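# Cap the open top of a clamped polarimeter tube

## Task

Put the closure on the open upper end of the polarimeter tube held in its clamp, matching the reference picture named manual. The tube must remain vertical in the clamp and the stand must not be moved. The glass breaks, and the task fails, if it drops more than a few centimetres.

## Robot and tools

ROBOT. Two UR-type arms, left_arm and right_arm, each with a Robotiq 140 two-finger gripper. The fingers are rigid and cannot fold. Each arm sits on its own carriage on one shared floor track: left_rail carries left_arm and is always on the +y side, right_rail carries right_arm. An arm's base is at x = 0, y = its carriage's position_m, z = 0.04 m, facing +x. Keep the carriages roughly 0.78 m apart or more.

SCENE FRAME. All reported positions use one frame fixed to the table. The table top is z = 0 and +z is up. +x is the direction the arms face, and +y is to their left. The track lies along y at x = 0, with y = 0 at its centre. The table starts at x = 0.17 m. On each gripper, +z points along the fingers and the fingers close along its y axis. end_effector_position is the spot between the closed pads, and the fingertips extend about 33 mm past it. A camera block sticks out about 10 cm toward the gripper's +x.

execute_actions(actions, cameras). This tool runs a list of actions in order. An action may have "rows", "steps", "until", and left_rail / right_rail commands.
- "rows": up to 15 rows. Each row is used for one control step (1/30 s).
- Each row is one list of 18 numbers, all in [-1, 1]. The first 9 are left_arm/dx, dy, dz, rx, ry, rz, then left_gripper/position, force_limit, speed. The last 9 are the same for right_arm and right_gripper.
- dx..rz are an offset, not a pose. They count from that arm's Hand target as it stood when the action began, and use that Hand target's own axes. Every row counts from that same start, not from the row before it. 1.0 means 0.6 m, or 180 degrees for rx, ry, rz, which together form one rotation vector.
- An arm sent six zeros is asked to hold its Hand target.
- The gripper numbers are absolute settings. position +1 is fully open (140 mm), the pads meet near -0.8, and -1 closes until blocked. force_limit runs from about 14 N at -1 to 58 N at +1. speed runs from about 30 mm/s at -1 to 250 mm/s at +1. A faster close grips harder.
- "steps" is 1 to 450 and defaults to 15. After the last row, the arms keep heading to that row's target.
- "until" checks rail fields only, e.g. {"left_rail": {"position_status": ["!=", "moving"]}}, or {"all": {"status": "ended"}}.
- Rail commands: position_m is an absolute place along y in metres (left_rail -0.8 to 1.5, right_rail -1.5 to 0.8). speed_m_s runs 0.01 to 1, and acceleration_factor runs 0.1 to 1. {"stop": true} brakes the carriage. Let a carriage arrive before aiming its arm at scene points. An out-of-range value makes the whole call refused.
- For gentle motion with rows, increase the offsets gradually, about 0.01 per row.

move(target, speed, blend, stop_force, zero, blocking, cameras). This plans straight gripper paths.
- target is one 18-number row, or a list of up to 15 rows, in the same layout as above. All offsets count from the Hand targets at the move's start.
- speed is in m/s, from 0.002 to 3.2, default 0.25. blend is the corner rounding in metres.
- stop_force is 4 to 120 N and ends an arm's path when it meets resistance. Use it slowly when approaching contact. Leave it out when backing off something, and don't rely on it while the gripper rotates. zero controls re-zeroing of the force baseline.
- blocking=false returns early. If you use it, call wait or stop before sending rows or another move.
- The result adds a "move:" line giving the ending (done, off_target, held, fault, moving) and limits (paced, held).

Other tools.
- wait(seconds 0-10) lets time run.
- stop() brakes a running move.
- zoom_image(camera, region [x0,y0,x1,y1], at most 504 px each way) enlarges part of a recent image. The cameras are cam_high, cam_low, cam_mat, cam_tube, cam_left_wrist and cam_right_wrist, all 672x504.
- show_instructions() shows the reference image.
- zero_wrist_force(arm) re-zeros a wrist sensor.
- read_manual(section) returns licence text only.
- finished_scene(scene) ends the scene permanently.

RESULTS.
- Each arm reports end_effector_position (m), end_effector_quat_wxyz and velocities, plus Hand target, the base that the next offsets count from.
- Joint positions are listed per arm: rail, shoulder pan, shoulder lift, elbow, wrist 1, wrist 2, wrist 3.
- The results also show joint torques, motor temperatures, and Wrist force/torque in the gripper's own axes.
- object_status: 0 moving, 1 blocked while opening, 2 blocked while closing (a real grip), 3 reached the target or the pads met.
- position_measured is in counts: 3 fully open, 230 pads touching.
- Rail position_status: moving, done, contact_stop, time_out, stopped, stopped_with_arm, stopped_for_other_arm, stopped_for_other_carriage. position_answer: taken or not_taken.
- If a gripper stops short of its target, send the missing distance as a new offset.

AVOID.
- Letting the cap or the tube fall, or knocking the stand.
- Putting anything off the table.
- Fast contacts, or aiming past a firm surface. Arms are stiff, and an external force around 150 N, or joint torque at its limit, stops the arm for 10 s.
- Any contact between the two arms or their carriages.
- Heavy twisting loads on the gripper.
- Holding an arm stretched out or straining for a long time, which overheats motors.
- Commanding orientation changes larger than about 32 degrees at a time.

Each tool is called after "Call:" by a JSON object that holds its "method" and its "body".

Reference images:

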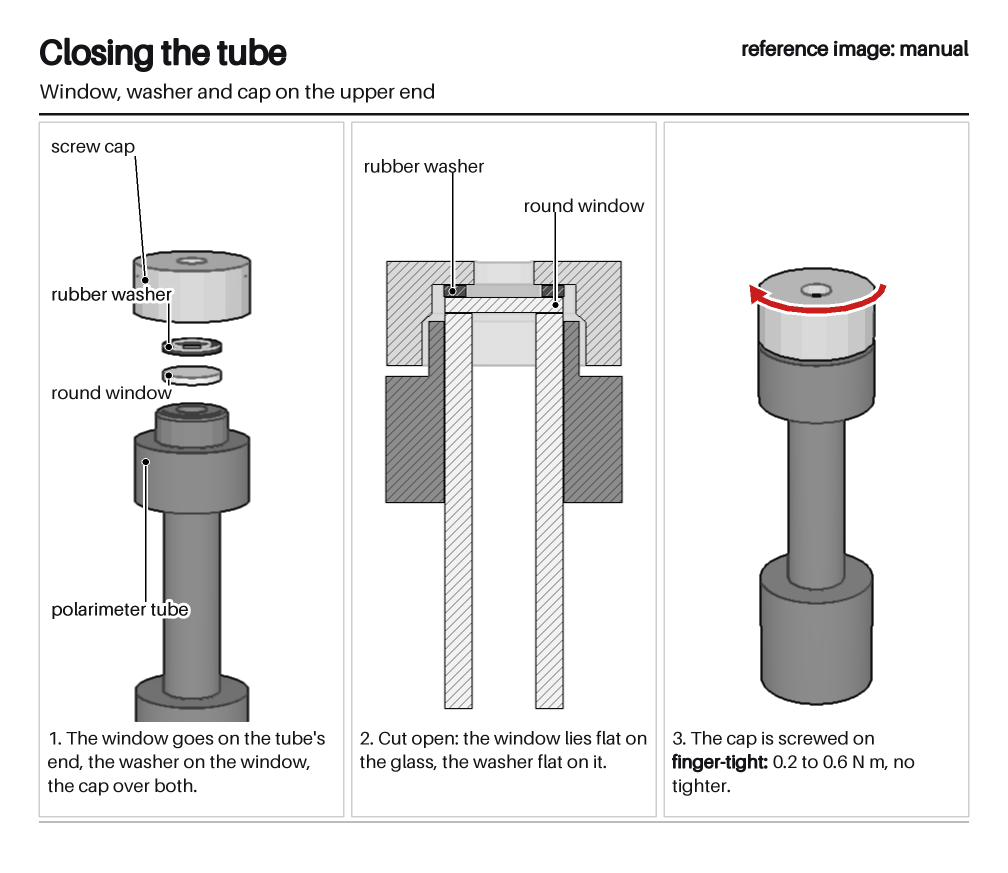

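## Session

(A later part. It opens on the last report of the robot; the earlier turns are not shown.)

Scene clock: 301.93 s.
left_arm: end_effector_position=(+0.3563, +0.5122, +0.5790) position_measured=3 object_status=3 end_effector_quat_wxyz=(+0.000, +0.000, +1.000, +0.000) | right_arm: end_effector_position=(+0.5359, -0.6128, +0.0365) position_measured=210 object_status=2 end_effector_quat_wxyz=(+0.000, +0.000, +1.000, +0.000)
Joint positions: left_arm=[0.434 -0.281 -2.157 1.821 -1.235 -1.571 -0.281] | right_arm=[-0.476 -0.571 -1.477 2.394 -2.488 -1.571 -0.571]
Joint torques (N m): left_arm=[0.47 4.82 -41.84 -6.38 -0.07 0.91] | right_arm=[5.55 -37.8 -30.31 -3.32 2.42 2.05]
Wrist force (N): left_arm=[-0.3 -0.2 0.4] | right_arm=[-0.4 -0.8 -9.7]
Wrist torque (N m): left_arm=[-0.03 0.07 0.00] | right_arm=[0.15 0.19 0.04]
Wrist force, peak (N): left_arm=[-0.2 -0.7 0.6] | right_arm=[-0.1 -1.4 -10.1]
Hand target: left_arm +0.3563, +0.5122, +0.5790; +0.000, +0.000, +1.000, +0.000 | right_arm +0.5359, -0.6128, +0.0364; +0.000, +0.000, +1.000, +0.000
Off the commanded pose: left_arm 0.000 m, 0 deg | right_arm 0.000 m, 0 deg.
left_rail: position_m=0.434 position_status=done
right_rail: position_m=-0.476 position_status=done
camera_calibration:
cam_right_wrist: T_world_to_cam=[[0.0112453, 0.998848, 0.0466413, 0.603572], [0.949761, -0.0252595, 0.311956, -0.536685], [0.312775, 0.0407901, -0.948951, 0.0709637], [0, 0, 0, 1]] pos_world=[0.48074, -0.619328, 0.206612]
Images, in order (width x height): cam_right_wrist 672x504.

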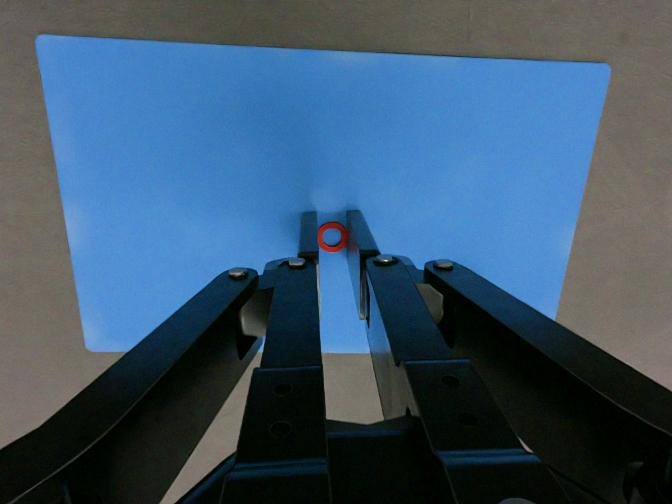

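Call:
{"method": "move", "body": {"target": [0,0,0,0,0,0,1,1,1, 0,0,-0.05,0,0,0,-1,-0.5,-1], "speed": 0.04, "cameras": ["cam_right_wrist","cam_tube"]}}

Call:
{"method": "zoom_image", "body": {"camera": "cam_right_wrist", "region": [300, 200, 370, 270]}}

Scene clock: 305.90 s.
left_arm: end_effector_position=(+0.3563, +0.5122, +0.5790) position_measured=3 object_status=3 end_effector_quat_wxyz=(+0.000, +0.000, +1.000, +0.000) | right_arm: end_effector_position=(+0.5359, -0.6128, +0.0663) position_measured=210 object_status=2 end_effector_quat_wxyz=(+0.000, +0.000, +1.000, +0.000)
Joint positions: left_arm=[0.434 -0.281 -2.157 1.821 -1.235 -1.571 -0.281] | right_arm=[-0.476 -0.571 -1.531 2.373 -2.412 -1.571 -0.571]
Joint torques (N m): left_arm=[0.28 2.87 -41.27 -6.13 -0.36 0.38] | right_arm=[-0.55 -47.5 -50.57 -2.24 1.61 1.1]
Wrist force (N): left_arm=[-0.1 0.2 -0.3] | right_arm=[-0.8 0.2 -0.6]
Wrist torque (N m): left_arm=[0.06 0.02 0.00] | right_arm=[0.03 0.15 0.04]
Wrist force, peak (N): left_arm=[-0.5 -0.4 -0.4] | right_arm=[0.3 -1.0 -10.3]
Hand target: left_arm +0.3563, +0.5122, +0.5790; +0.000, +0.000, +1.000, +0.000 | right_arm +0.5359, -0.6128, +0.0664; +0.000, +0.000, +1.000, +0.000
Off the commanded pose: left_arm 0.000 m, 0 deg | right_arm 0.000 m, 0 deg.
left_rail: position_m=0.434 position_status=done
right_rail: position_m=-0.476 position_status=done
move: done
camera_calibration:
cam_right_wrist: T_world_to_cam=[[0.0112453, 0.998848, 0.0466413, 0.602082], [0.949761, -0.0252595, 0.311956, -0.545979], [0.312775, 0.0407901, -0.948951, 0.0992384], [0, 0, 0, 1]] pos_world=[0.48074, -0.619228, 0.236412]
Images, in order (width x height): cam_tube 672x504, cam_right_wrist 672x504.

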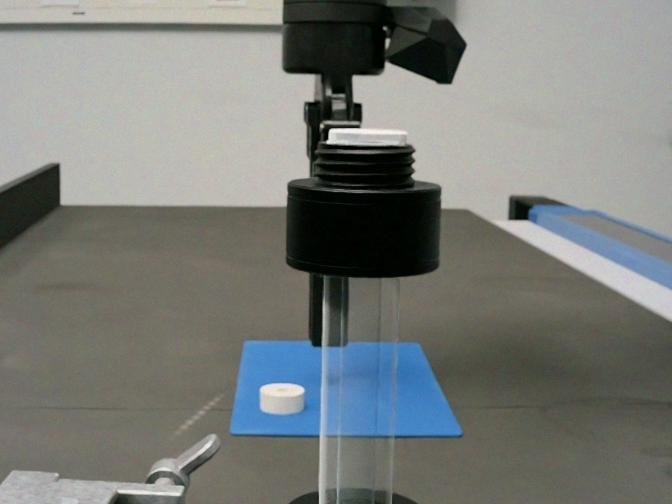

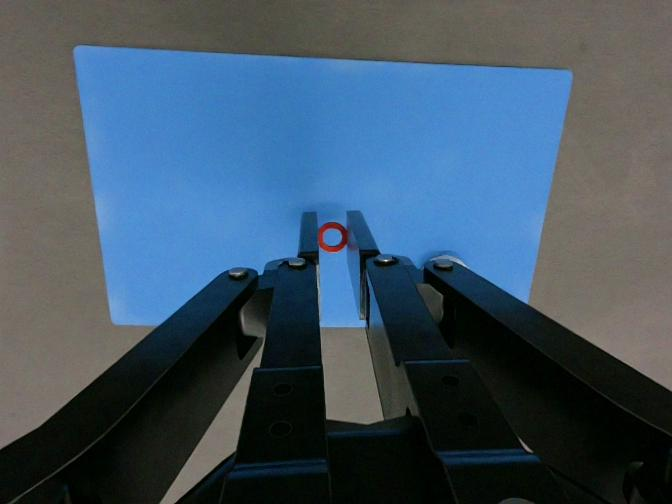

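Scaled by 7.200 from the camera's 672x504 image, which has a finer 960x720 frame.

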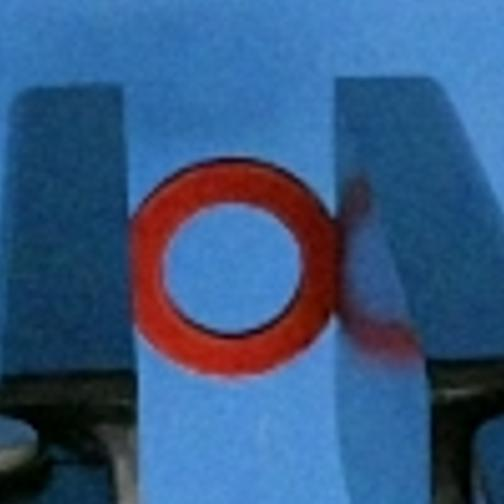

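Call:
{"method": "move", "body": {"target": [[0,0,0,0,0,0,1,1,1, 0,0,-0.37,0,0,0,-1,-0.5,-1],[0,0,0,0,0,0,1,1,1, -0.0813,0.9587,-0.37,0,0,0,-1,-0.5,-1],[0,0,0,0,0,0,1,1,1, -0.0813,0.9587,-0.316,0,0,0,-1,-0.5,-1]], "speed": [0.2,0.35,0.1], "blend": [0.05,0.02,0], "cameras": ["cam_tube","cam_right_wrist"]}}

Call:
{"method": "zoom_image", "body": {"camera": "cam_right_wrist", "region": [300, 200, 370, 270]}}

Call:
{"method": "zoom_image", "body": {"camera": "cam_tube", "region": [280, 70, 460, 205]}}

Scene clock: 319.17 s.
left_arm: end_effector_position=(+0.3563, +0.5122, +0.5790) position_measured=3 object_status=3 end_effector_quat_wxyz=(+0.000, +0.000, +1.000, +0.000) | right_arm: end_effector_position=(+0.5846, -0.0376, +0.2563) position_measured=210 object_status=2 end_effector_quat_wxyz=(+0.000, +0.000, +1.000, +0.000)
Joint positions: left_arm=[0.434 -0.281 -2.157 1.821 -1.235 -1.571 -0.281] | right_arm=[-0.476 0.402 -1.46 1.88 -1.991 -1.571 0.402]
Joint torques (N m): left_arm=[0.62 3.37 -41.83 -5.94 -0.11 0.25] | right_arm=[10.28 -37 -35.51 -6.92 -4.1 2.72]
Wrist force (N): left_arm=[0.0 0.4 -0.1] | right_arm=[-0.2 0.2 -0.3]
Wrist torque (N m): left_arm=[0.09 0.00 0.00] | right_arm=[0.09 -0.01 -0.02]
Wrist force, peak (N): left_arm=[-0.3 0.3 1.1] | right_arm=[-0.3 2.8 -1.3]
Hand target: left_arm +0.3563, +0.5122, +0.5790; +0.000, +0.000, +1.000, +0.000 | right_arm +0.5846, -0.0376, +0.2561; +0.000, +0.000, +1.000, +0.000
Off the commanded pose: left_arm 0.000 m, 0 deg | right_arm 0.000 m, 0 deg.
left_rail: position_m=0.434 position_status=done
right_rail: position_m=-0.476 position_status=done
move: done; blend cut to 0.0162 m at target 2
camera_calibration:
cam_right_wrist: T_world_to_cam=[[0.0112453, 0.998848, 0.0466413, 0.0182346], [0.949761, -0.0252595, 0.311956, -0.636977], [0.312775, 0.0407901, -0.948951, 0.240849], [0, 0, 0, 1]] pos_world=[0.52944, -0.0441275, 0.426412]
Images, in order (width x height): cam_tube 672x504, cam_right_wrist 672x504.

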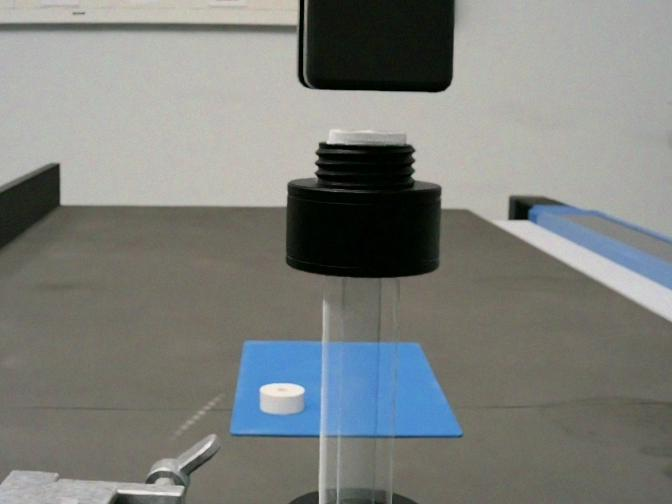

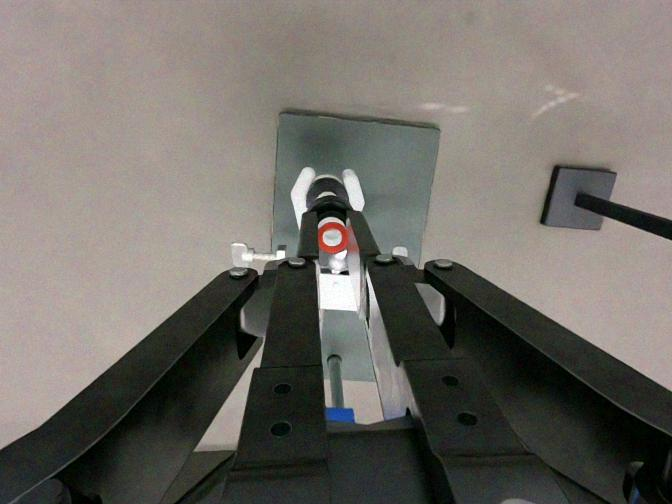

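Scaled by 7.200 from the camera's 672x504 image, which has a finer 960x720 frame.

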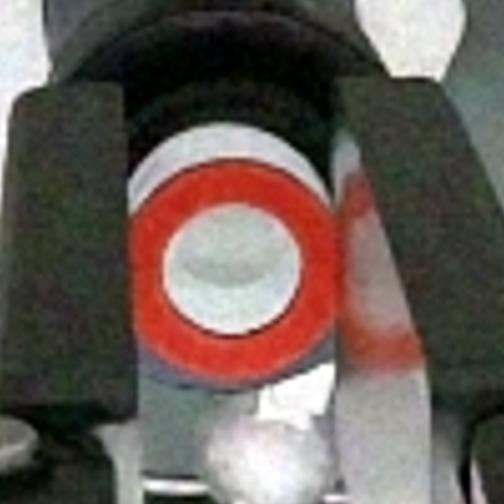

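Scaled by 2.800 from the camera's 672x504 image, which has a finer 960x720 frame.

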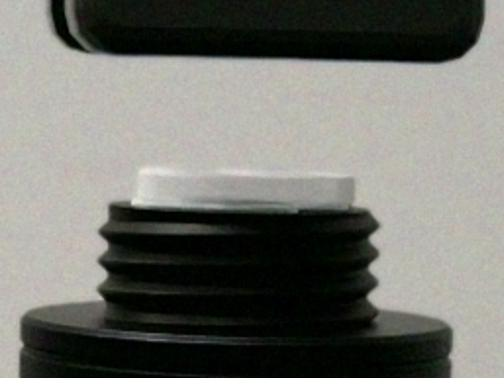

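Call:
{"method": "move", "body": {"target": [0,0,0,0,0,0,1,1,1, -0.0003,0.0002,0.0097,0,0,0,-1,-0.5,-1], "speed": 0.03}}

Call:
{"method": "move", "body": {"target": [0,0,0,0,0,0,1,1,1, 0,0,0.009,0,0,0,-1,-0.5,-1], "speed": 0.003, "stop_force": 4, "cameras": ["cam_tube","cam_right_wrist"]}}

Call:
{"method": "zoom_image", "body": {"camera": "cam_right_wrist", "region": [300, 200, 370, 270]}}

Call:
{"method": "zoom_image", "body": {"camera": "cam_tube", "region": [280, 70, 460, 205]}}

Scene clock: 332.57 s.
left_arm: end_effector_position=(+0.3563, +0.5122, +0.5790) position_measured=3 object_status=3 end_effector_quat_wxyz=(+0.000, +0.000, +1.000, +0.000) | right_arm: end_effector_position=(+0.5848, -0.0375, +0.2504) position_measured=210 object_status=2 end_effector_quat_wxyz=(+0.000, +0.000, +1.000, +0.000) end_effector_velocity=(+0.001, +0.000, -0.001) end_effector_angular_velocity=(+0.001, -0.002, -0.001)
Joint positions: left_arm=[0.434 -0.281 -2.157 1.821 -1.235 -1.571 -0.281] | right_arm=[-0.476 0.402 -1.456 1.886 -2.001 -1.571 0.402]
Joint velocities: left_arm=[within noise] | right_arm=[0 0 0.001 0.002 -0.005 0 0.001]
Joint torques (N m): left_arm=[0.19 2.07 -41.4 -6.04 -0.12 0.59] | right_arm=[7.09 -37.48 -36.58 -6.89 -4.06 2.66]
Wrist force (N): left_arm=[0.1 0.0 0.6] | right_arm=[-0.1 -0.1 -0.1]
Wrist torque (N m): left_arm=[0.01 -0.04 0.00] | right_arm=[0.02 -0.02 -0.02]
Wrist force, peak (N): left_arm=[0.1 0.7 -0.3] | right_arm=[-0.6 -0.7 -0.8]
Hand target: left_arm +0.3563, +0.5122, +0.5790; +0.000, +0.000, +1.000, +0.000 | right_arm +0.5848, -0.0375, +0.2502; +0.000, +0.000, +1.000, +0.000
Off the commanded pose: left_arm 0.000 m, 0 deg | right_arm 0.000 m, 0 deg.
left_rail: position_m=0.434 position_status=done
right_rail: position_m=-0.476 position_status=done
move: done

Scene clock: 334.27 s.
left_arm: end_effector_position=(+0.3563, +0.5122, +0.5790) position_measured=3 object_status=3 end_effector_quat_wxyz=(+0.000, +0.000, +1.000, +0.000) | right_arm: end_effector_position=(+0.5848, -0.0375, +0.2481) position_measured=210 object_status=2 end_effector_quat_wxyz=(+0.000, +0.000, +1.000, +0.000)
Joint positions: left_arm=[0.434 -0.281 -2.157 1.821 -1.235 -1.571 -0.281] | right_arm=[-0.476 0.402 -1.454 1.889 -2.005 -1.571 0.402]
Joint torques (N m): left_arm=[-0.57 3.45 -41.63 -5.99 -0.48 0.53] | right_arm=[7.48 -57.43 -56.21 -2.44 -3.81 2.45]
Wrist force (N): left_arm=[-0.1 0.1 0.2] | right_arm=[0.4 -0.2 -6.0]
Wrist torque (N m): left_arm=[0.03 0.02 0.00] | right_arm=[0.04 0.01 -0.02]
Wrist force, peak (N): left_arm=[0.1 -0.4 0.7] | right_arm=[0.6 -0.1 -6.1]
Hand target: left_arm +0.3563, +0.5122, +0.5790; +0.000, +0.000, +1.000, +0.000 | right_arm +0.5848, -0.0374, +0.2482; +0.000, +0.000, +1.000, +0.000 (not the last commanded pose)
Off the commanded pose: left_arm 0.000 m, 0 deg | right_arm 0.003 m, 0 deg.
left_rail: position_m=0.434 position_status=done
right_rail: position_m=-0.476 position_status=done
move: contact (right_arm)
camera_calibration:
cam_right_wrist: T_world_to_cam=[[0.0112486, 0.998848, 0.0466413, 0.0184133], [0.94979, -0.0252587, 0.311865, -0.634582], [0.312684, 0.0407914, -0.948981, 0.233056], [0, 0, 0, 1]] pos_world=[0.52964, -0.0439275, 0.418211]
Images, in order (width x height): cam_tube 672x504, cam_right_wrist 672x504.

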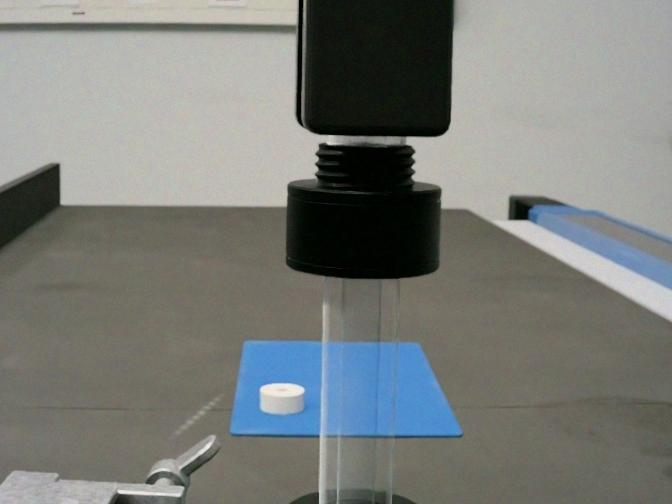

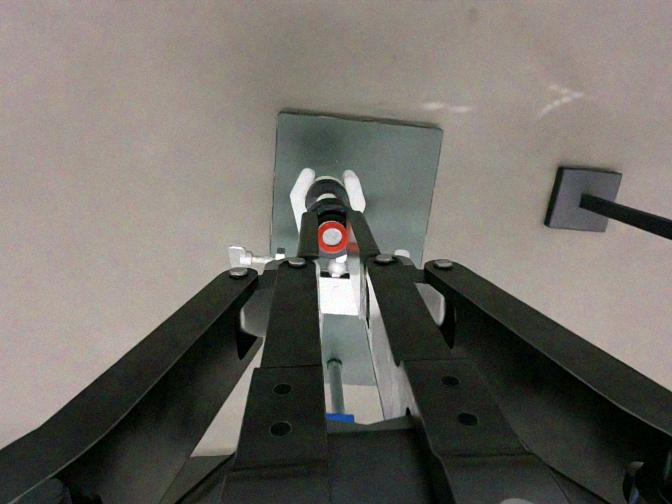

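Scaled by 7.200 from the camera's 672x504 image, which has a finer 960x720 frame.

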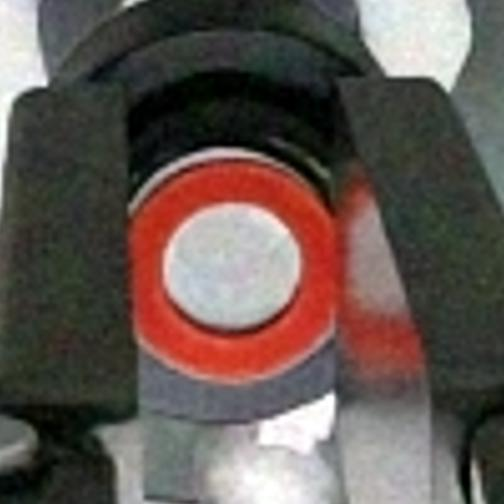

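Scaled by 2.800 from the camera's 672x504 image, which has a finer 960x720 frame.

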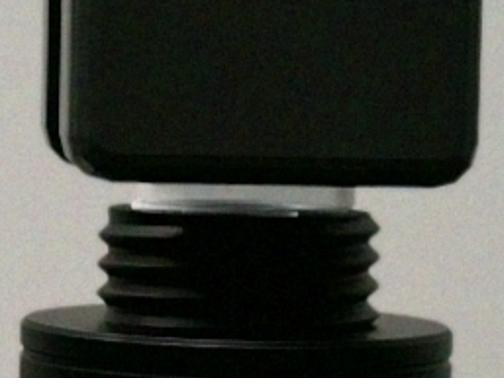

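Call:
{"method": "execute_actions", "body": {"actions": [{"rows":[[0,0,0,0,0,0,1,1,1, 0,0,0,0,0,0,-0.4,-0.5,-1]],"steps":40}], "cameras": ["cam_tube","cam_right_wrist"]}}

Call:
{"method": "zoom_image", "body": {"camera": "cam_right_wrist", "region": [300, 200, 370, 270]}}

Scene clock: 338.13 s.
left_arm: end_effector_position=(+0.3563, +0.5122, +0.5790) position_measured=3 object_status=3 end_effector_quat_wxyz=(+0.000, +0.000, +1.000, +0.000) | right_arm: end_effector_position=(+0.5848, -0.0374, +0.2482) position_measured=179 object_status=3 end_effector_quat_wxyz=(+0.000, +0.000, +1.000, +0.000)
Joint positions: left_arm=[0.434 -0.281 -2.157 1.821 -1.235 -1.571 -0.281] | right_arm=[-0.476 0.402 -1.454 1.889 -2.005 -1.571 0.402]
Joint torques (N m): left_arm=[1.78 3.04 -41.38 -6.23 -0.24 0.67] | right_arm=[6.25 -61.42 -59.92 -3.56 -3.57 2.53]
Wrist force (N): left_arm=[-0.3 -0.4 -0.1] | right_arm=[-0.1 -0.3 -0.2]
Wrist torque (N m): left_arm=[-0.08 0.07 0.00] | right_arm=[-0.02 -0.01 -0.03]
Wrist force, peak (N): left_arm=[-0.6 0.2 0.6] | right_arm=[0.2 -0.3 -6.1]
Hand target: left_arm +0.3563, +0.5122, +0.5790; +0.000, +0.000, +1.000, +0.000 | right_arm +0.5848, -0.0374, +0.2482; +0.000, +0.000, +1.000, +0.000
Off the commanded pose: left_arm 0.000 m, 0 deg | right_arm 0.000 m, 0 deg.
left_rail: position_m=0.434 position_status=done
right_rail: position_m=-0.476 position_status=done
camera_calibration:
cam_right_wrist: T_world_to_cam=[[0.0112453, 0.998848, 0.0466413, 0.0184103], [0.949761, -0.0252595, 0.311956, -0.634635], [0.312775, 0.0407901, -0.948951, 0.233091], [0, 0, 0, 1]] pos_world=[0.52964, -0.0439275, 0.418312]
Images, in order (width x height): cam_tube 672x504, cam_right_wrist 672x504.

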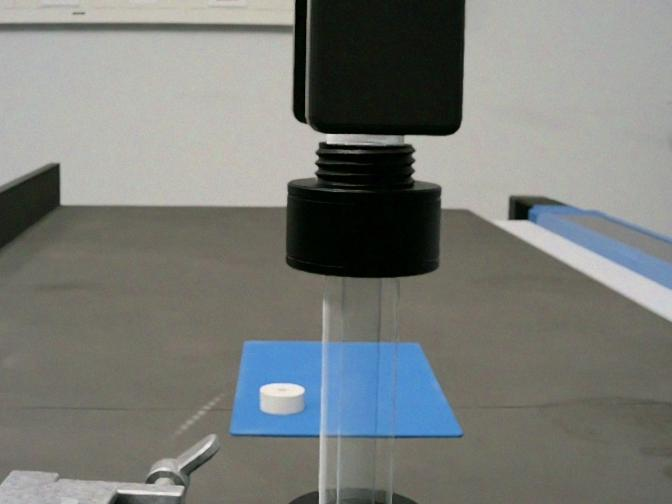

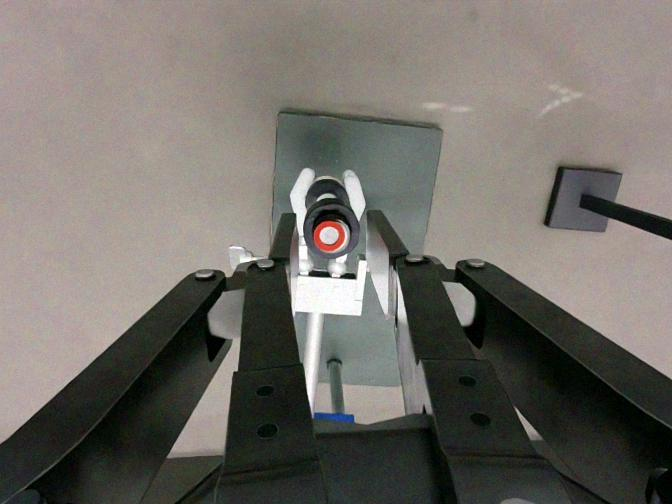

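Scaled by 7.200 from the camera's 672x504 image, which has a finer 960x720 frame.

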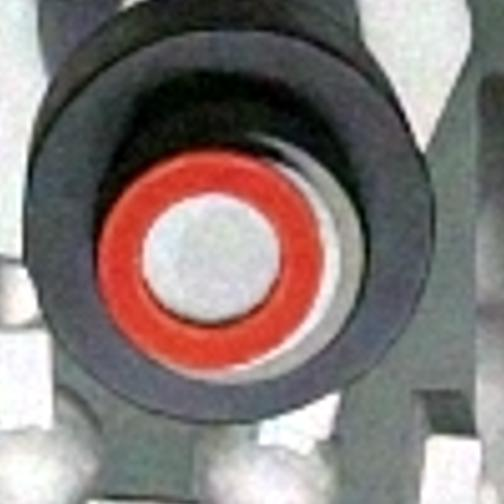

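Call:
{"method": "move", "body": {"target": [0,0,0,0,0,0,1,1,1, 0,0,0.003,0,0,0,-0.4,-0.5,-1], "speed": 0.005, "stop_force": 4}}

Call:
{"method": "execute_actions", "body": {"actions": [{"rows":[[0,0,0,0,0,0,1,1,1, 0,0,0,0,0,0,-0.612,-0.9,-1]],"steps":40}], "cameras": ["cam_tube","cam_right_wrist"]}}

Call:
{"method": "zoom_image", "body": {"camera": "cam_right_wrist", "region": [300, 200, 370, 270]}}

Scene clock: 365.23 s.
left_arm: end_effector_position=(+0.3563, +0.5122, +0.5790) position_measured=3 object_status=3 end_effector_quat_wxyz=(+0.000, +0.000, +1.000, +0.000) | right_arm: end_effector_position=(+0.5848, -0.0374, +0.2464) position_measured=179 object_status=3 end_effector_quat_wxyz=(+0.000, +0.000, +1.000, +0.000)
Joint positions: left_arm=[0.434 -0.281 -2.157 1.821 -1.235 -1.571 -0.281] | right_arm=[-0.476 0.402 -1.453 1.891 -2.009 -1.571 0.402]
Joint torques (N m): left_arm=[-0.2 3.88 -41.56 -6 -0.14 0.76] | right_arm=[2.75 -37.43 -36.65 -6.85 -1.87 2.66]
Wrist force (N): left_arm=[-0.4 0.0 0.0] | right_arm=[-0.2 -0.3 -0.7]
Wrist torque (N m): left_arm=[0.01 0.08 0.00] | right_arm=[-0.02 0.01 -0.03]
Wrist force, peak (N): left_arm=[-0.5 0.5 0.2] | right_arm=[0.0 0.3 -1.0]
Hand target: left_arm +0.3563, +0.5122, +0.5790; +0.000, +0.000, +1.000, +0.000 | right_arm +0.5848, -0.0374, +0.2464; +0.000, +0.000, +1.000, +0.000
Off the commanded pose: left_arm 0.000 m, 0 deg | right_arm 0.000 m, 0 deg.
left_rail: position_m=0.434 position_status=done
right_rail: position_m=-0.476 position_status=done
move: done

Scene clock: 366.77 s.
left_arm: end_effector_position=(+0.3563, +0.5122, +0.5790) position_measured=3 object_status=3 end_effector_quat_wxyz=(+0.000, +0.000, +1.000, +0.000) | right_arm: end_effector_position=(+0.5848, -0.0374, +0.2464) position_measured=207 object_status=3 end_effector_quat_wxyz=(+0.000, +0.000, +1.000, +0.000)
Joint positions: left_arm=[0.434 -0.281 -2.157 1.821 -1.235 -1.571 -0.281] | right_arm=[-0.476 0.402 -1.453 1.891 -2.009 -1.571 0.402]
Joint torques (N m): left_arm=[1.22 4.06 -41.51 -5.92 -0.36 0.88] | right_arm=[-0.1 -39.08 -36.54 -6.85 -1.43 2.8]
Wrist force (N): left_arm=[0.7 0.0 0.2] | right_arm=[-0.5 0.0 -0.2]
Wrist torque (N m): left_arm=[0.01 -0.17 -0.01] | right_arm=[0.03 0.07 -0.02]
Wrist force, peak (N): left_arm=[0.2 0.5 0.8] | right_arm=[-0.7 -0.2 -0.6]
Hand target: left_arm +0.3563, +0.5122, +0.5790; +0.000, +0.000, +1.000, +0.000 | right_arm +0.5848, -0.0374, +0.2464; +0.000, +0.000, +1.000, +0.000
Off the commanded pose: left_arm 0.000 m, 0 deg | right_arm 0.000 m, 0 deg.
left_rail: position_m=0.434 position_status=done
right_rail: position_m=-0.476 position_status=done
camera_calibration:
cam_right_wrist: T_world_to_cam=[[0.0112453, 0.998848, 0.0466413, 0.0184943], [0.949761, -0.0252595, 0.311956, -0.634074], [0.312775, 0.0407901, -0.948951, 0.231383], [0, 0, 0, 1]] pos_world=[0.52964, -0.0439275, 0.416512]
Images, in order (width x height): cam_tube 672x504, cam_right_wrist 672x504.

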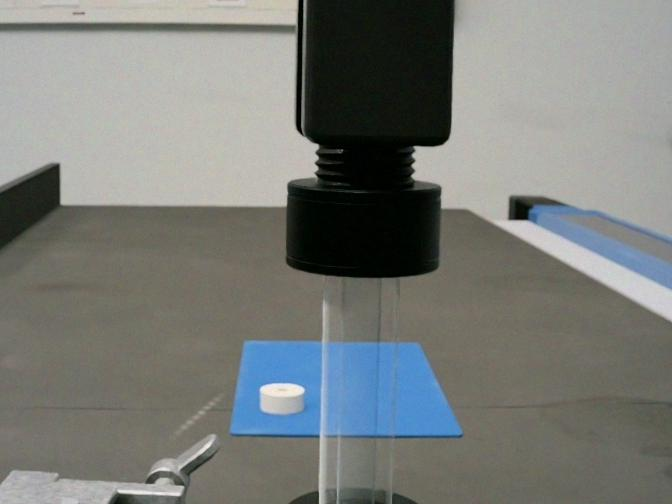

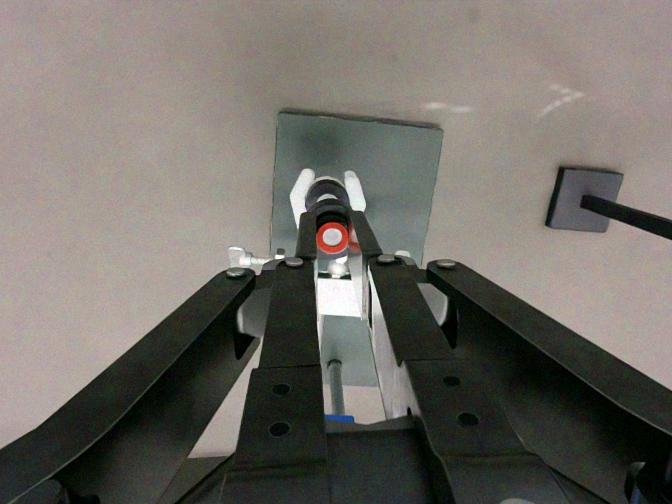

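Scaled by 7.200 from the camera's 672x504 image, which has a finer 960x720 frame.

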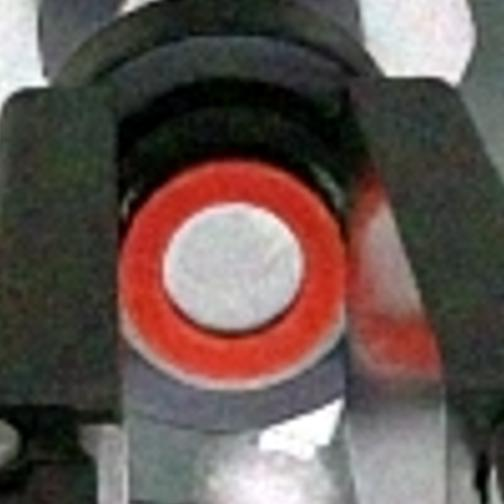

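Call:
{"method": "execute_actions", "body": {"actions": [{"rows":[[0,0,0,0,0,0,1,1,1, 0,0,0,0,0,0,-0.4,-0.9,-1]],"steps":30}], "cameras": ["cam_right_wrist"]}}

Call:
{"method": "zoom_image", "body": {"camera": "cam_right_wrist", "region": [300, 200, 370, 270]}}

Scene clock: 371.17 s.
left_arm: end_effector_position=(+0.3563, +0.5122, +0.5790) position_measured=3 object_status=3 end_effector_quat_wxyz=(+0.000, +0.000, +1.000, +0.000) | right_arm: end_effector_position=(+0.5848, -0.0374, +0.2464) position_measured=179 object_status=3 end_effector_quat_wxyz=(+0.000, +0.000, +1.000, +0.000)
Joint positions: left_arm=[0.434 -0.281 -2.157 1.821 -1.235 -1.571 -0.281] | right_arm=[-0.476 0.402 -1.453 1.891 -2.009 -1.571 0.402]
Joint torques (N m): left_arm=[0.43 4.52 -41.26 -6.05 -0.35 0.6] | right_arm=[-0.87 -38.5 -36.47 -6.6 -0.03 2.62]
Wrist force (N): left_arm=[-0.1 0.2 -0.2] | right_arm=[0.1 -0.4 -0.6]
Wrist torque (N m): left_arm=[0.05 0.01 0.00] | right_arm=[-0.04 -0.05 -0.03]
Wrist force, peak (N): left_arm=[-0.2 0.8 0.0] | right_arm=[-0.3 -0.4 -1.1]
Hand target: left_arm +0.3563, +0.5122, +0.5790; +0.000, +0.000, +1.000, +0.000 | right_arm +0.5848, -0.0374, +0.2464; +0.000, +0.000, +1.000, +0.000
Off the commanded pose: left_arm 0.000 m, 0 deg | right_arm 0.000 m, 0 deg.
left_rail: position_m=0.434 position_status=done
right_rail: position_m=-0.476 position_status=done
camera_calibration:
cam_right_wrist: T_world_to_cam=[[0.0112453, 0.998848, 0.0466413, 0.0184943], [0.949761, -0.0252595, 0.311956, -0.634074], [0.312775, 0.0407901, -0.948951, 0.231383], [0, 0, 0, 1]] pos_world=[0.52964, -0.0439275, 0.416512]
Images, in order (width x height): cam_right_wrist 672x504.

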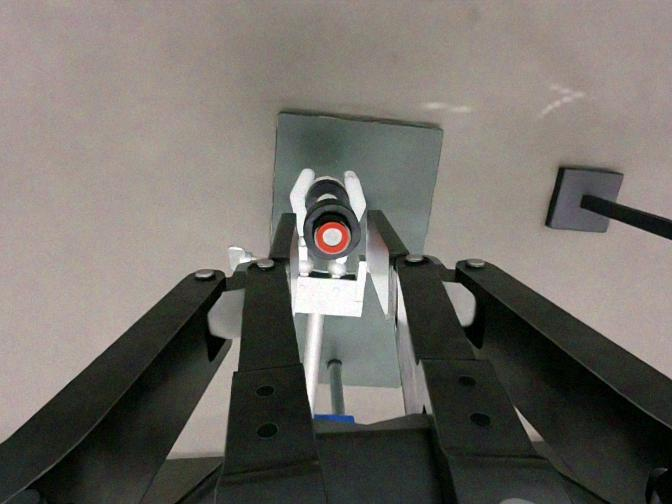

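Scaled by 7.200 from the camera's 672x504 image, which has a finer 960x720 frame.

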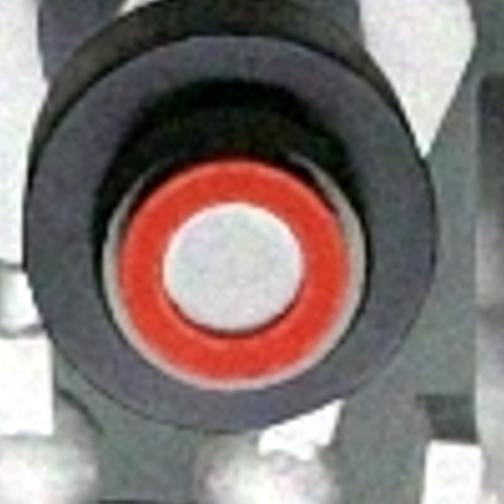

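Call:
{"method": "move", "body": {"target": [[0,0,0,0,0,0,1,1,1, 0,0,-0.08,0,0,0,-0.08,0,-0.5],[0,0,0,0,0,0,1,1,1, 0.008,-0.3,-0.1,0,0,-0.5,-0.08,0,-0.5],[0,0,0,0,0,0,1,1,1, 0.016,-0.6,-0.1,0,0,-1.0,-0.08,0,-0.5],[0,0,0,0,0,0,1,1,1, 0.0237,-0.85,0.2273,0,0,0.5,-0.08,0,-0.5]], "speed": [0.1,0.45,0.45,0.4], "blend": [0.01,0.03,0.03,0], "cameras": ["cam_mat","cam_tube","cam_right_wrist"]}}

Call:
{"method": "zoom_image", "body": {"camera": "cam_tube", "region": [280, 70, 460, 205]}}

Scene clock: 413.33 s.
left_arm: end_effector_position=(+0.3563, +0.5122, +0.5790) position_measured=3 object_status=3 end_effector_quat_wxyz=(+0.000, +0.000, +1.000, +0.000) | right_arm: end_effector_position=(+0.5706, -0.5474, +0.1101) position_measured=139 object_status=3 end_effector_quat_wxyz=(+0.000, +0.707, +0.707, +0.000)
Joint positions: left_arm=[0.434 -0.281 -2.157 1.821 -1.235 -1.571 -0.281] | right_arm=[-0.476 -0.433 -1.565 2.298 -2.305 -1.571 -5.145]
Joint torques (N m): left_arm=[1.35 4.96 -40.94 -5.93 -0.11 0.68] | right_arm=[-9.47 -24.27 -28.06 -6.83 3.86 -2.08]
Wrist force (N): left_arm=[-0.1 0.5 0.4] | right_arm=[-0.2 0.0 -0.5]
Wrist torque (N m): left_arm=[0.11 0.02 0.00] | right_arm=[-0.01 -0.02 0.32]
Wrist force, peak (N): left_arm=[-0.6 -0.5 -0.1] | right_arm=[-0.4 0.1 -1.9]
Hand target: left_arm +0.3563, +0.5122, +0.5790; +0.000, +0.000, +1.000, +0.000 | right_arm +0.5706, -0.5474, +0.1100; +0.000, +0.707, +0.707, +0.000
Off the commanded pose: left_arm 0.000 m, 0 deg | right_arm 0.000 m, 0 deg.
left_rail: position_m=0.434 position_status=done
right_rail: position_m=-0.476 position_status=done
move: done
camera_calibration:
cam_right_wrist: T_world_to_cam=[[0.998841, -0.0115327, 0.046736, -0.58219], [-0.0255579, -0.949787, 0.311851, -0.540491], [0.0407928, -0.312684, -0.948981, 0.0889895], [0, 0, 0, 1]] pos_world=[0.564071, -0.49224, 0.280211]
Images, in order (width x height): cam_mat 672x504, cam_tube 672x504, cam_right_wrist 672x504.

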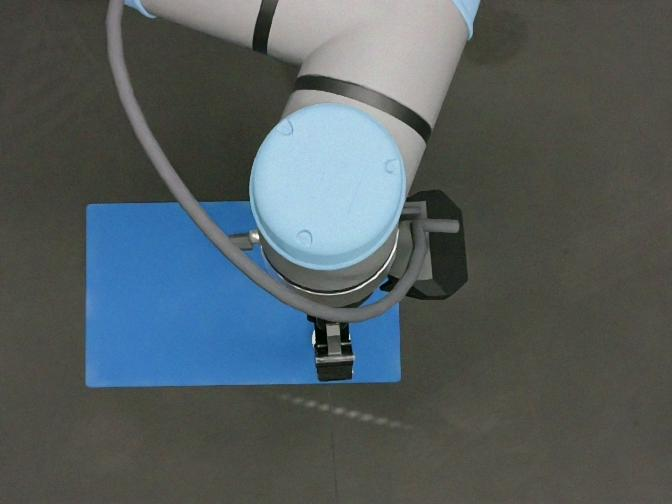

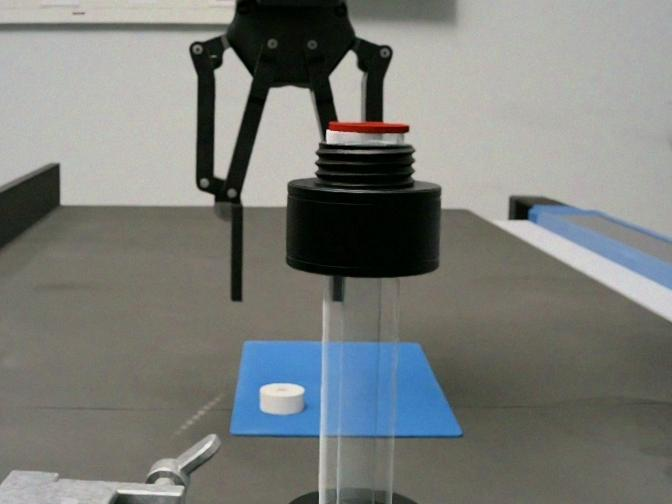

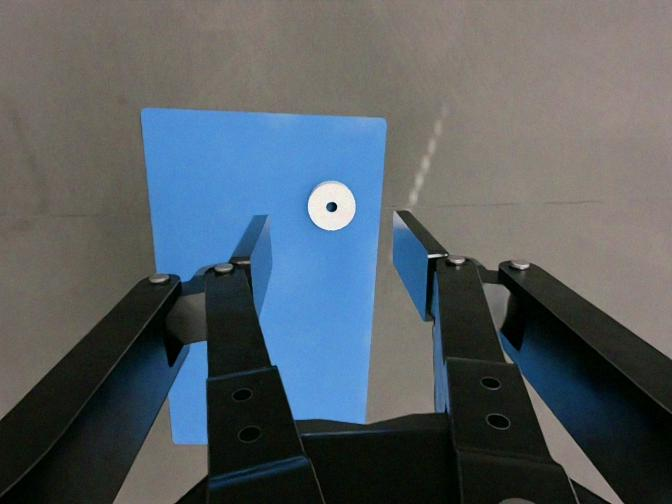

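Scaled by 2.800 from the camera's 672x504 image, which has a finer 960x720 frame.

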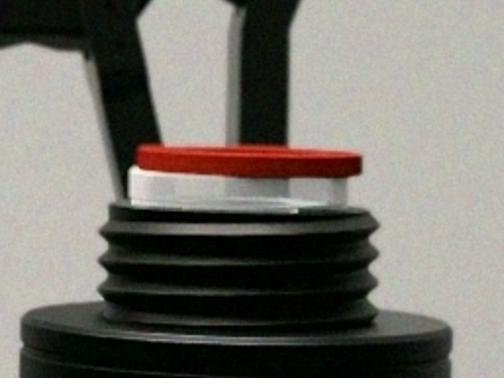

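Call:
{"method": "move", "body": {"target": [0,0,0,0,0,0,1,1,1, 0.0025,0.0042,0.0833,0,0,0,-0.08,0,-0.5], "speed": 0.12, "cameras": ["cam_mat","cam_right_wrist"]}}

Call:
{"method": "zoom_image", "body": {"camera": "cam_right_wrist", "region": [230, 160, 430, 310]}}

Call:
{"method": "zoom_image", "body": {"camera": "cam_mat", "region": [270, 260, 400, 400]}}

Scene clock: 427.13 s.
left_arm: end_effector_position=(+0.3563, +0.5122, +0.5790) position_measured=3 object_status=3 end_effector_quat_wxyz=(+0.000, +0.000, +1.000, +0.000) | right_arm: end_effector_position=(+0.5731, -0.5459, +0.0602) position_measured=139 object_status=3 end_effector_quat_wxyz=(+0.000, +0.707, +0.707, +0.000)
Joint positions: left_arm=[0.434 -0.281 -2.157 1.821 -1.235 -1.571 -0.281] | right_arm=[-0.476 -0.429 -1.482 2.334 -2.423 -1.571 -5.141]
Joint torques (N m): left_arm=[0.33 4.46 -41.76 -6.25 -0.37 0.73] | right_arm=[8.55 -24.08 -23.49 -6.94 1.85 2.67]
Wrist force (N): left_arm=[0.2 -0.1 0.1] | right_arm=[-0.5 -0.3 -0.4]
Wrist torque (N m): left_arm=[-0.03 -0.03 0.00] | right_arm=[-0.07 0.07 0.02]
Wrist force, peak (N): left_arm=[-0.5 0.4 0.6] | right_arm=[-0.2 0.8 -2.1]
Hand target: left_arm +0.3563, +0.5122, +0.5790; +0.000, +0.000, +1.000, +0.000 | right_arm +0.5731, -0.5459, +0.0600; +0.000, +0.707, +0.707, +0.000
Off the commanded pose: left_arm 0.000 m, 0 deg | right_arm 0.000 m, 0 deg.
left_rail: position_m=0.434 position_status=done
right_rail: position_m=-0.476 position_status=done
move: done
camera_calibration:
cam_right_wrist: T_world_to_cam=[[0.998838, -0.0112864, 0.0468581, -0.582246], [-0.025357, -0.94983, 0.311736, -0.523644], [0.0409889, -0.312562, -0.949013, 0.0419272], [0, 0, 0, 1]] pos_world=[0.566572, -0.49084, 0.230311]
Images, in order (width x height): cam_mat 672x504, cam_right_wrist 672x504.

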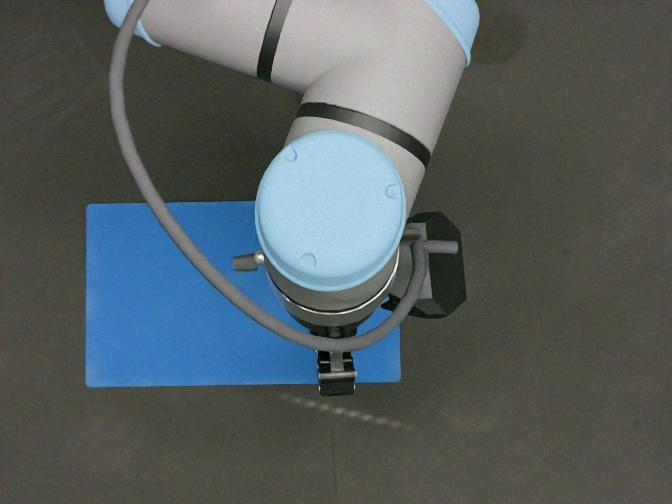

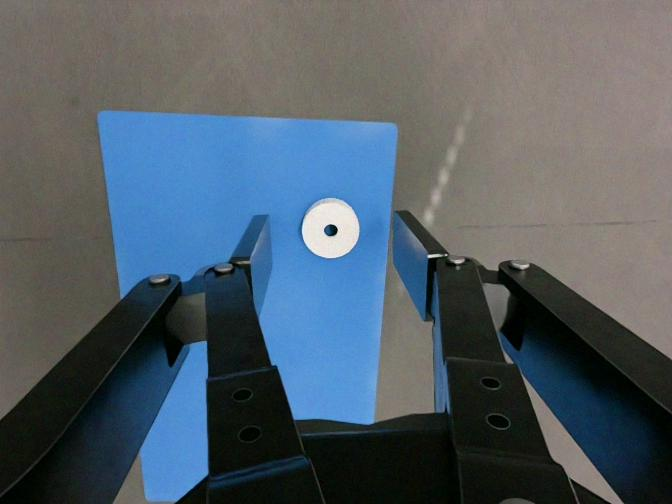

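Scaled by 2.520 from the camera's 672x504 image, which has a finer 960x720 frame.

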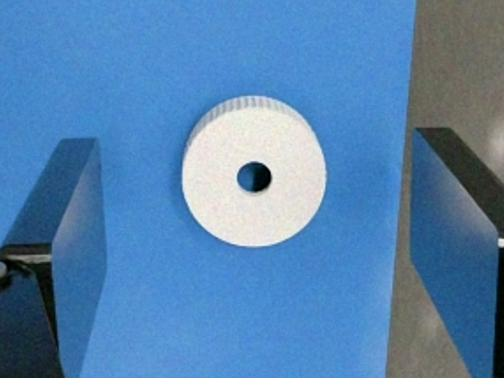

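Scaled by 3.600 from the camera's 672x504 image, which has a finer 960x720 frame.

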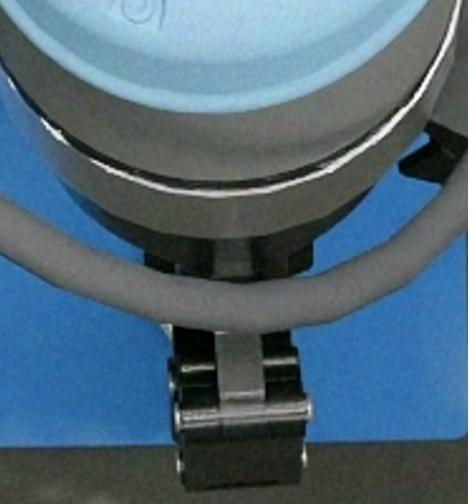

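Call:
{"method": "move", "body": {"target": [0,0,0,0,0,0,1,1,1, 0,0,0.0342,0,0,0,-0.08,0,-0.5], "speed": 0.06}}

Call:
{"method": "execute_actions", "body": {"actions": [{"rows":[[0,0,0,0,0,0,1,1,1, 0,0,0,0,0,0,-1,0,-1]],"steps":75}], "cameras": ["cam_right_wrist"]}}

Call:
{"method": "zoom_image", "body": {"camera": "cam_right_wrist", "region": [230, 160, 430, 310]}}

Scene clock: 435.20 s.
left_arm: end_effector_position=(+0.3563, +0.5122, +0.5790) position_measured=3 object_status=3 end_effector_quat_wxyz=(+0.000, +0.000, +1.000, +0.000) | right_arm: end_effector_position=(+0.5731, -0.5459, +0.0397) position_measured=139 object_status=3 end_effector_quat_wxyz=(+0.000, +0.707, +0.707, +0.000)
Joint positions: left_arm=[0.434 -0.281 -2.157 1.821 -1.235 -1.571 -0.281] | right_arm=[-0.476 -0.429 -1.446 2.348 -2.473 -1.571 -5.141]
Joint torques (N m): left_arm=[1.67 2.62 -40.86 -5.83 -0.2 0.89] | right_arm=[3.23 -28.98 -22.01 -7.26 -3.41 1.86]
Wrist force (N): left_arm=[0.3 0.1 0.7] | right_arm=[-0.3 -0.1 -0.7]
Wrist torque (N m): left_arm=[0.03 -0.07 0.01] | right_arm=[0.00 0.04 0.02]
Wrist force, peak (N): left_arm=[0.7 0.1 0.3] | right_arm=[-0.3 0.4 -1.4]
Hand target: left_arm +0.3563, +0.5122, +0.5790; +0.000, +0.000, +1.000, +0.000 | right_arm +0.5731, -0.5459, +0.0395; +0.000, +0.707, +0.707, +0.000
Off the commanded pose: left_arm 0.000 m, 0 deg | right_arm 0.000 m, 0 deg.
left_rail: position_m=0.434 position_status=done
right_rail: position_m=-0.476 position_status=done
move: done

Scene clock: 437.90 s.
left_arm: end_effector_position=(+0.3563, +0.5122, +0.5790) position_measured=3 object_status=3 end_effector_quat_wxyz=(+0.000, +0.000, +1.000, +0.000) | right_arm: end_effector_position=(+0.5731, -0.5459, +0.0395) position_measured=188 object_status=2 end_effector_quat_wxyz=(+0.000, +0.707, +0.707, +0.000)
Joint positions: left_arm=[0.434 -0.281 -2.157 1.821 -1.235 -1.571 -0.281] | right_arm=[-0.476 -0.429 -1.446 2.348 -2.473 -1.571 -5.141]
Joint torques (N m): left_arm=[0.3 2.8 -41.64 -6.17 -0.2 0.68] | right_arm=[6.64 -25.9 -22.92 -4.82 -3.47 2.72]
Wrist force (N): left_arm=[-0.2 -0.7 0.3] | right_arm=[0.7 -3.5 -12.4]
Wrist torque (N m): left_arm=[-0.15 0.05 0.00] | right_arm=[0.07 -0.01 0.05]
Wrist force, peak (N): left_arm=[-0.6 0.3 0.4] | right_arm=[0.6 -3.7 -13.1]
Hand target: left_arm +0.3563, +0.5122, +0.5790; +0.000, +0.000, +1.000, +0.000 | right_arm +0.5731, -0.5459, +0.0395; +0.000, +0.707, +0.707, +0.000
Off the commanded pose: left_arm 0.000 m, 0 deg | right_arm 0.000 m, 0 deg.
left_rail: position_m=0.434 position_status=done
right_rail: position_m=-0.476 position_status=done
camera_calibration:
cam_right_wrist: T_world_to_cam=[[0.998838, -0.0112847, 0.0468637, -0.581276], [-0.0253623, -0.949791, 0.311856, -0.517194], [0.0409915, -0.312682, -0.948973, 0.0222143], [0, 0, 0, 1]] pos_world=[0.566572, -0.49084, 0.209611]
Images, in order (width x height): cam_right_wrist 672x504.

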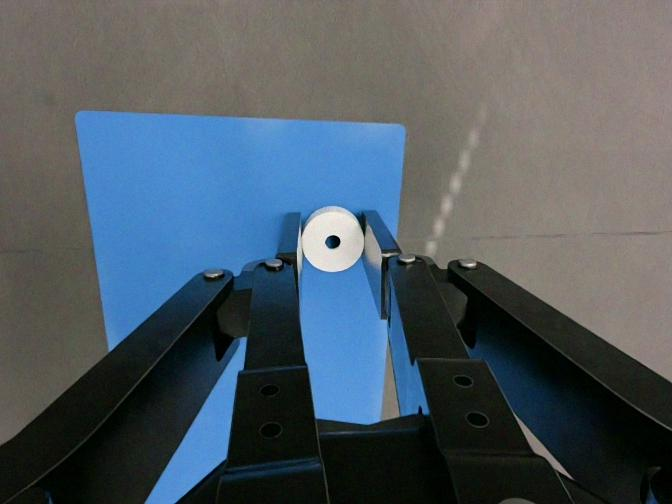

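Scaled by 2.520 from the camera's 672x504 image, which has a finer 960x720 frame.

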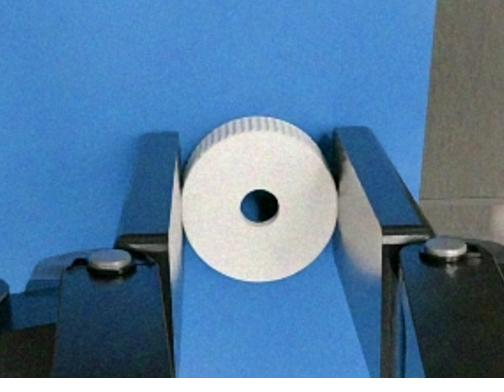

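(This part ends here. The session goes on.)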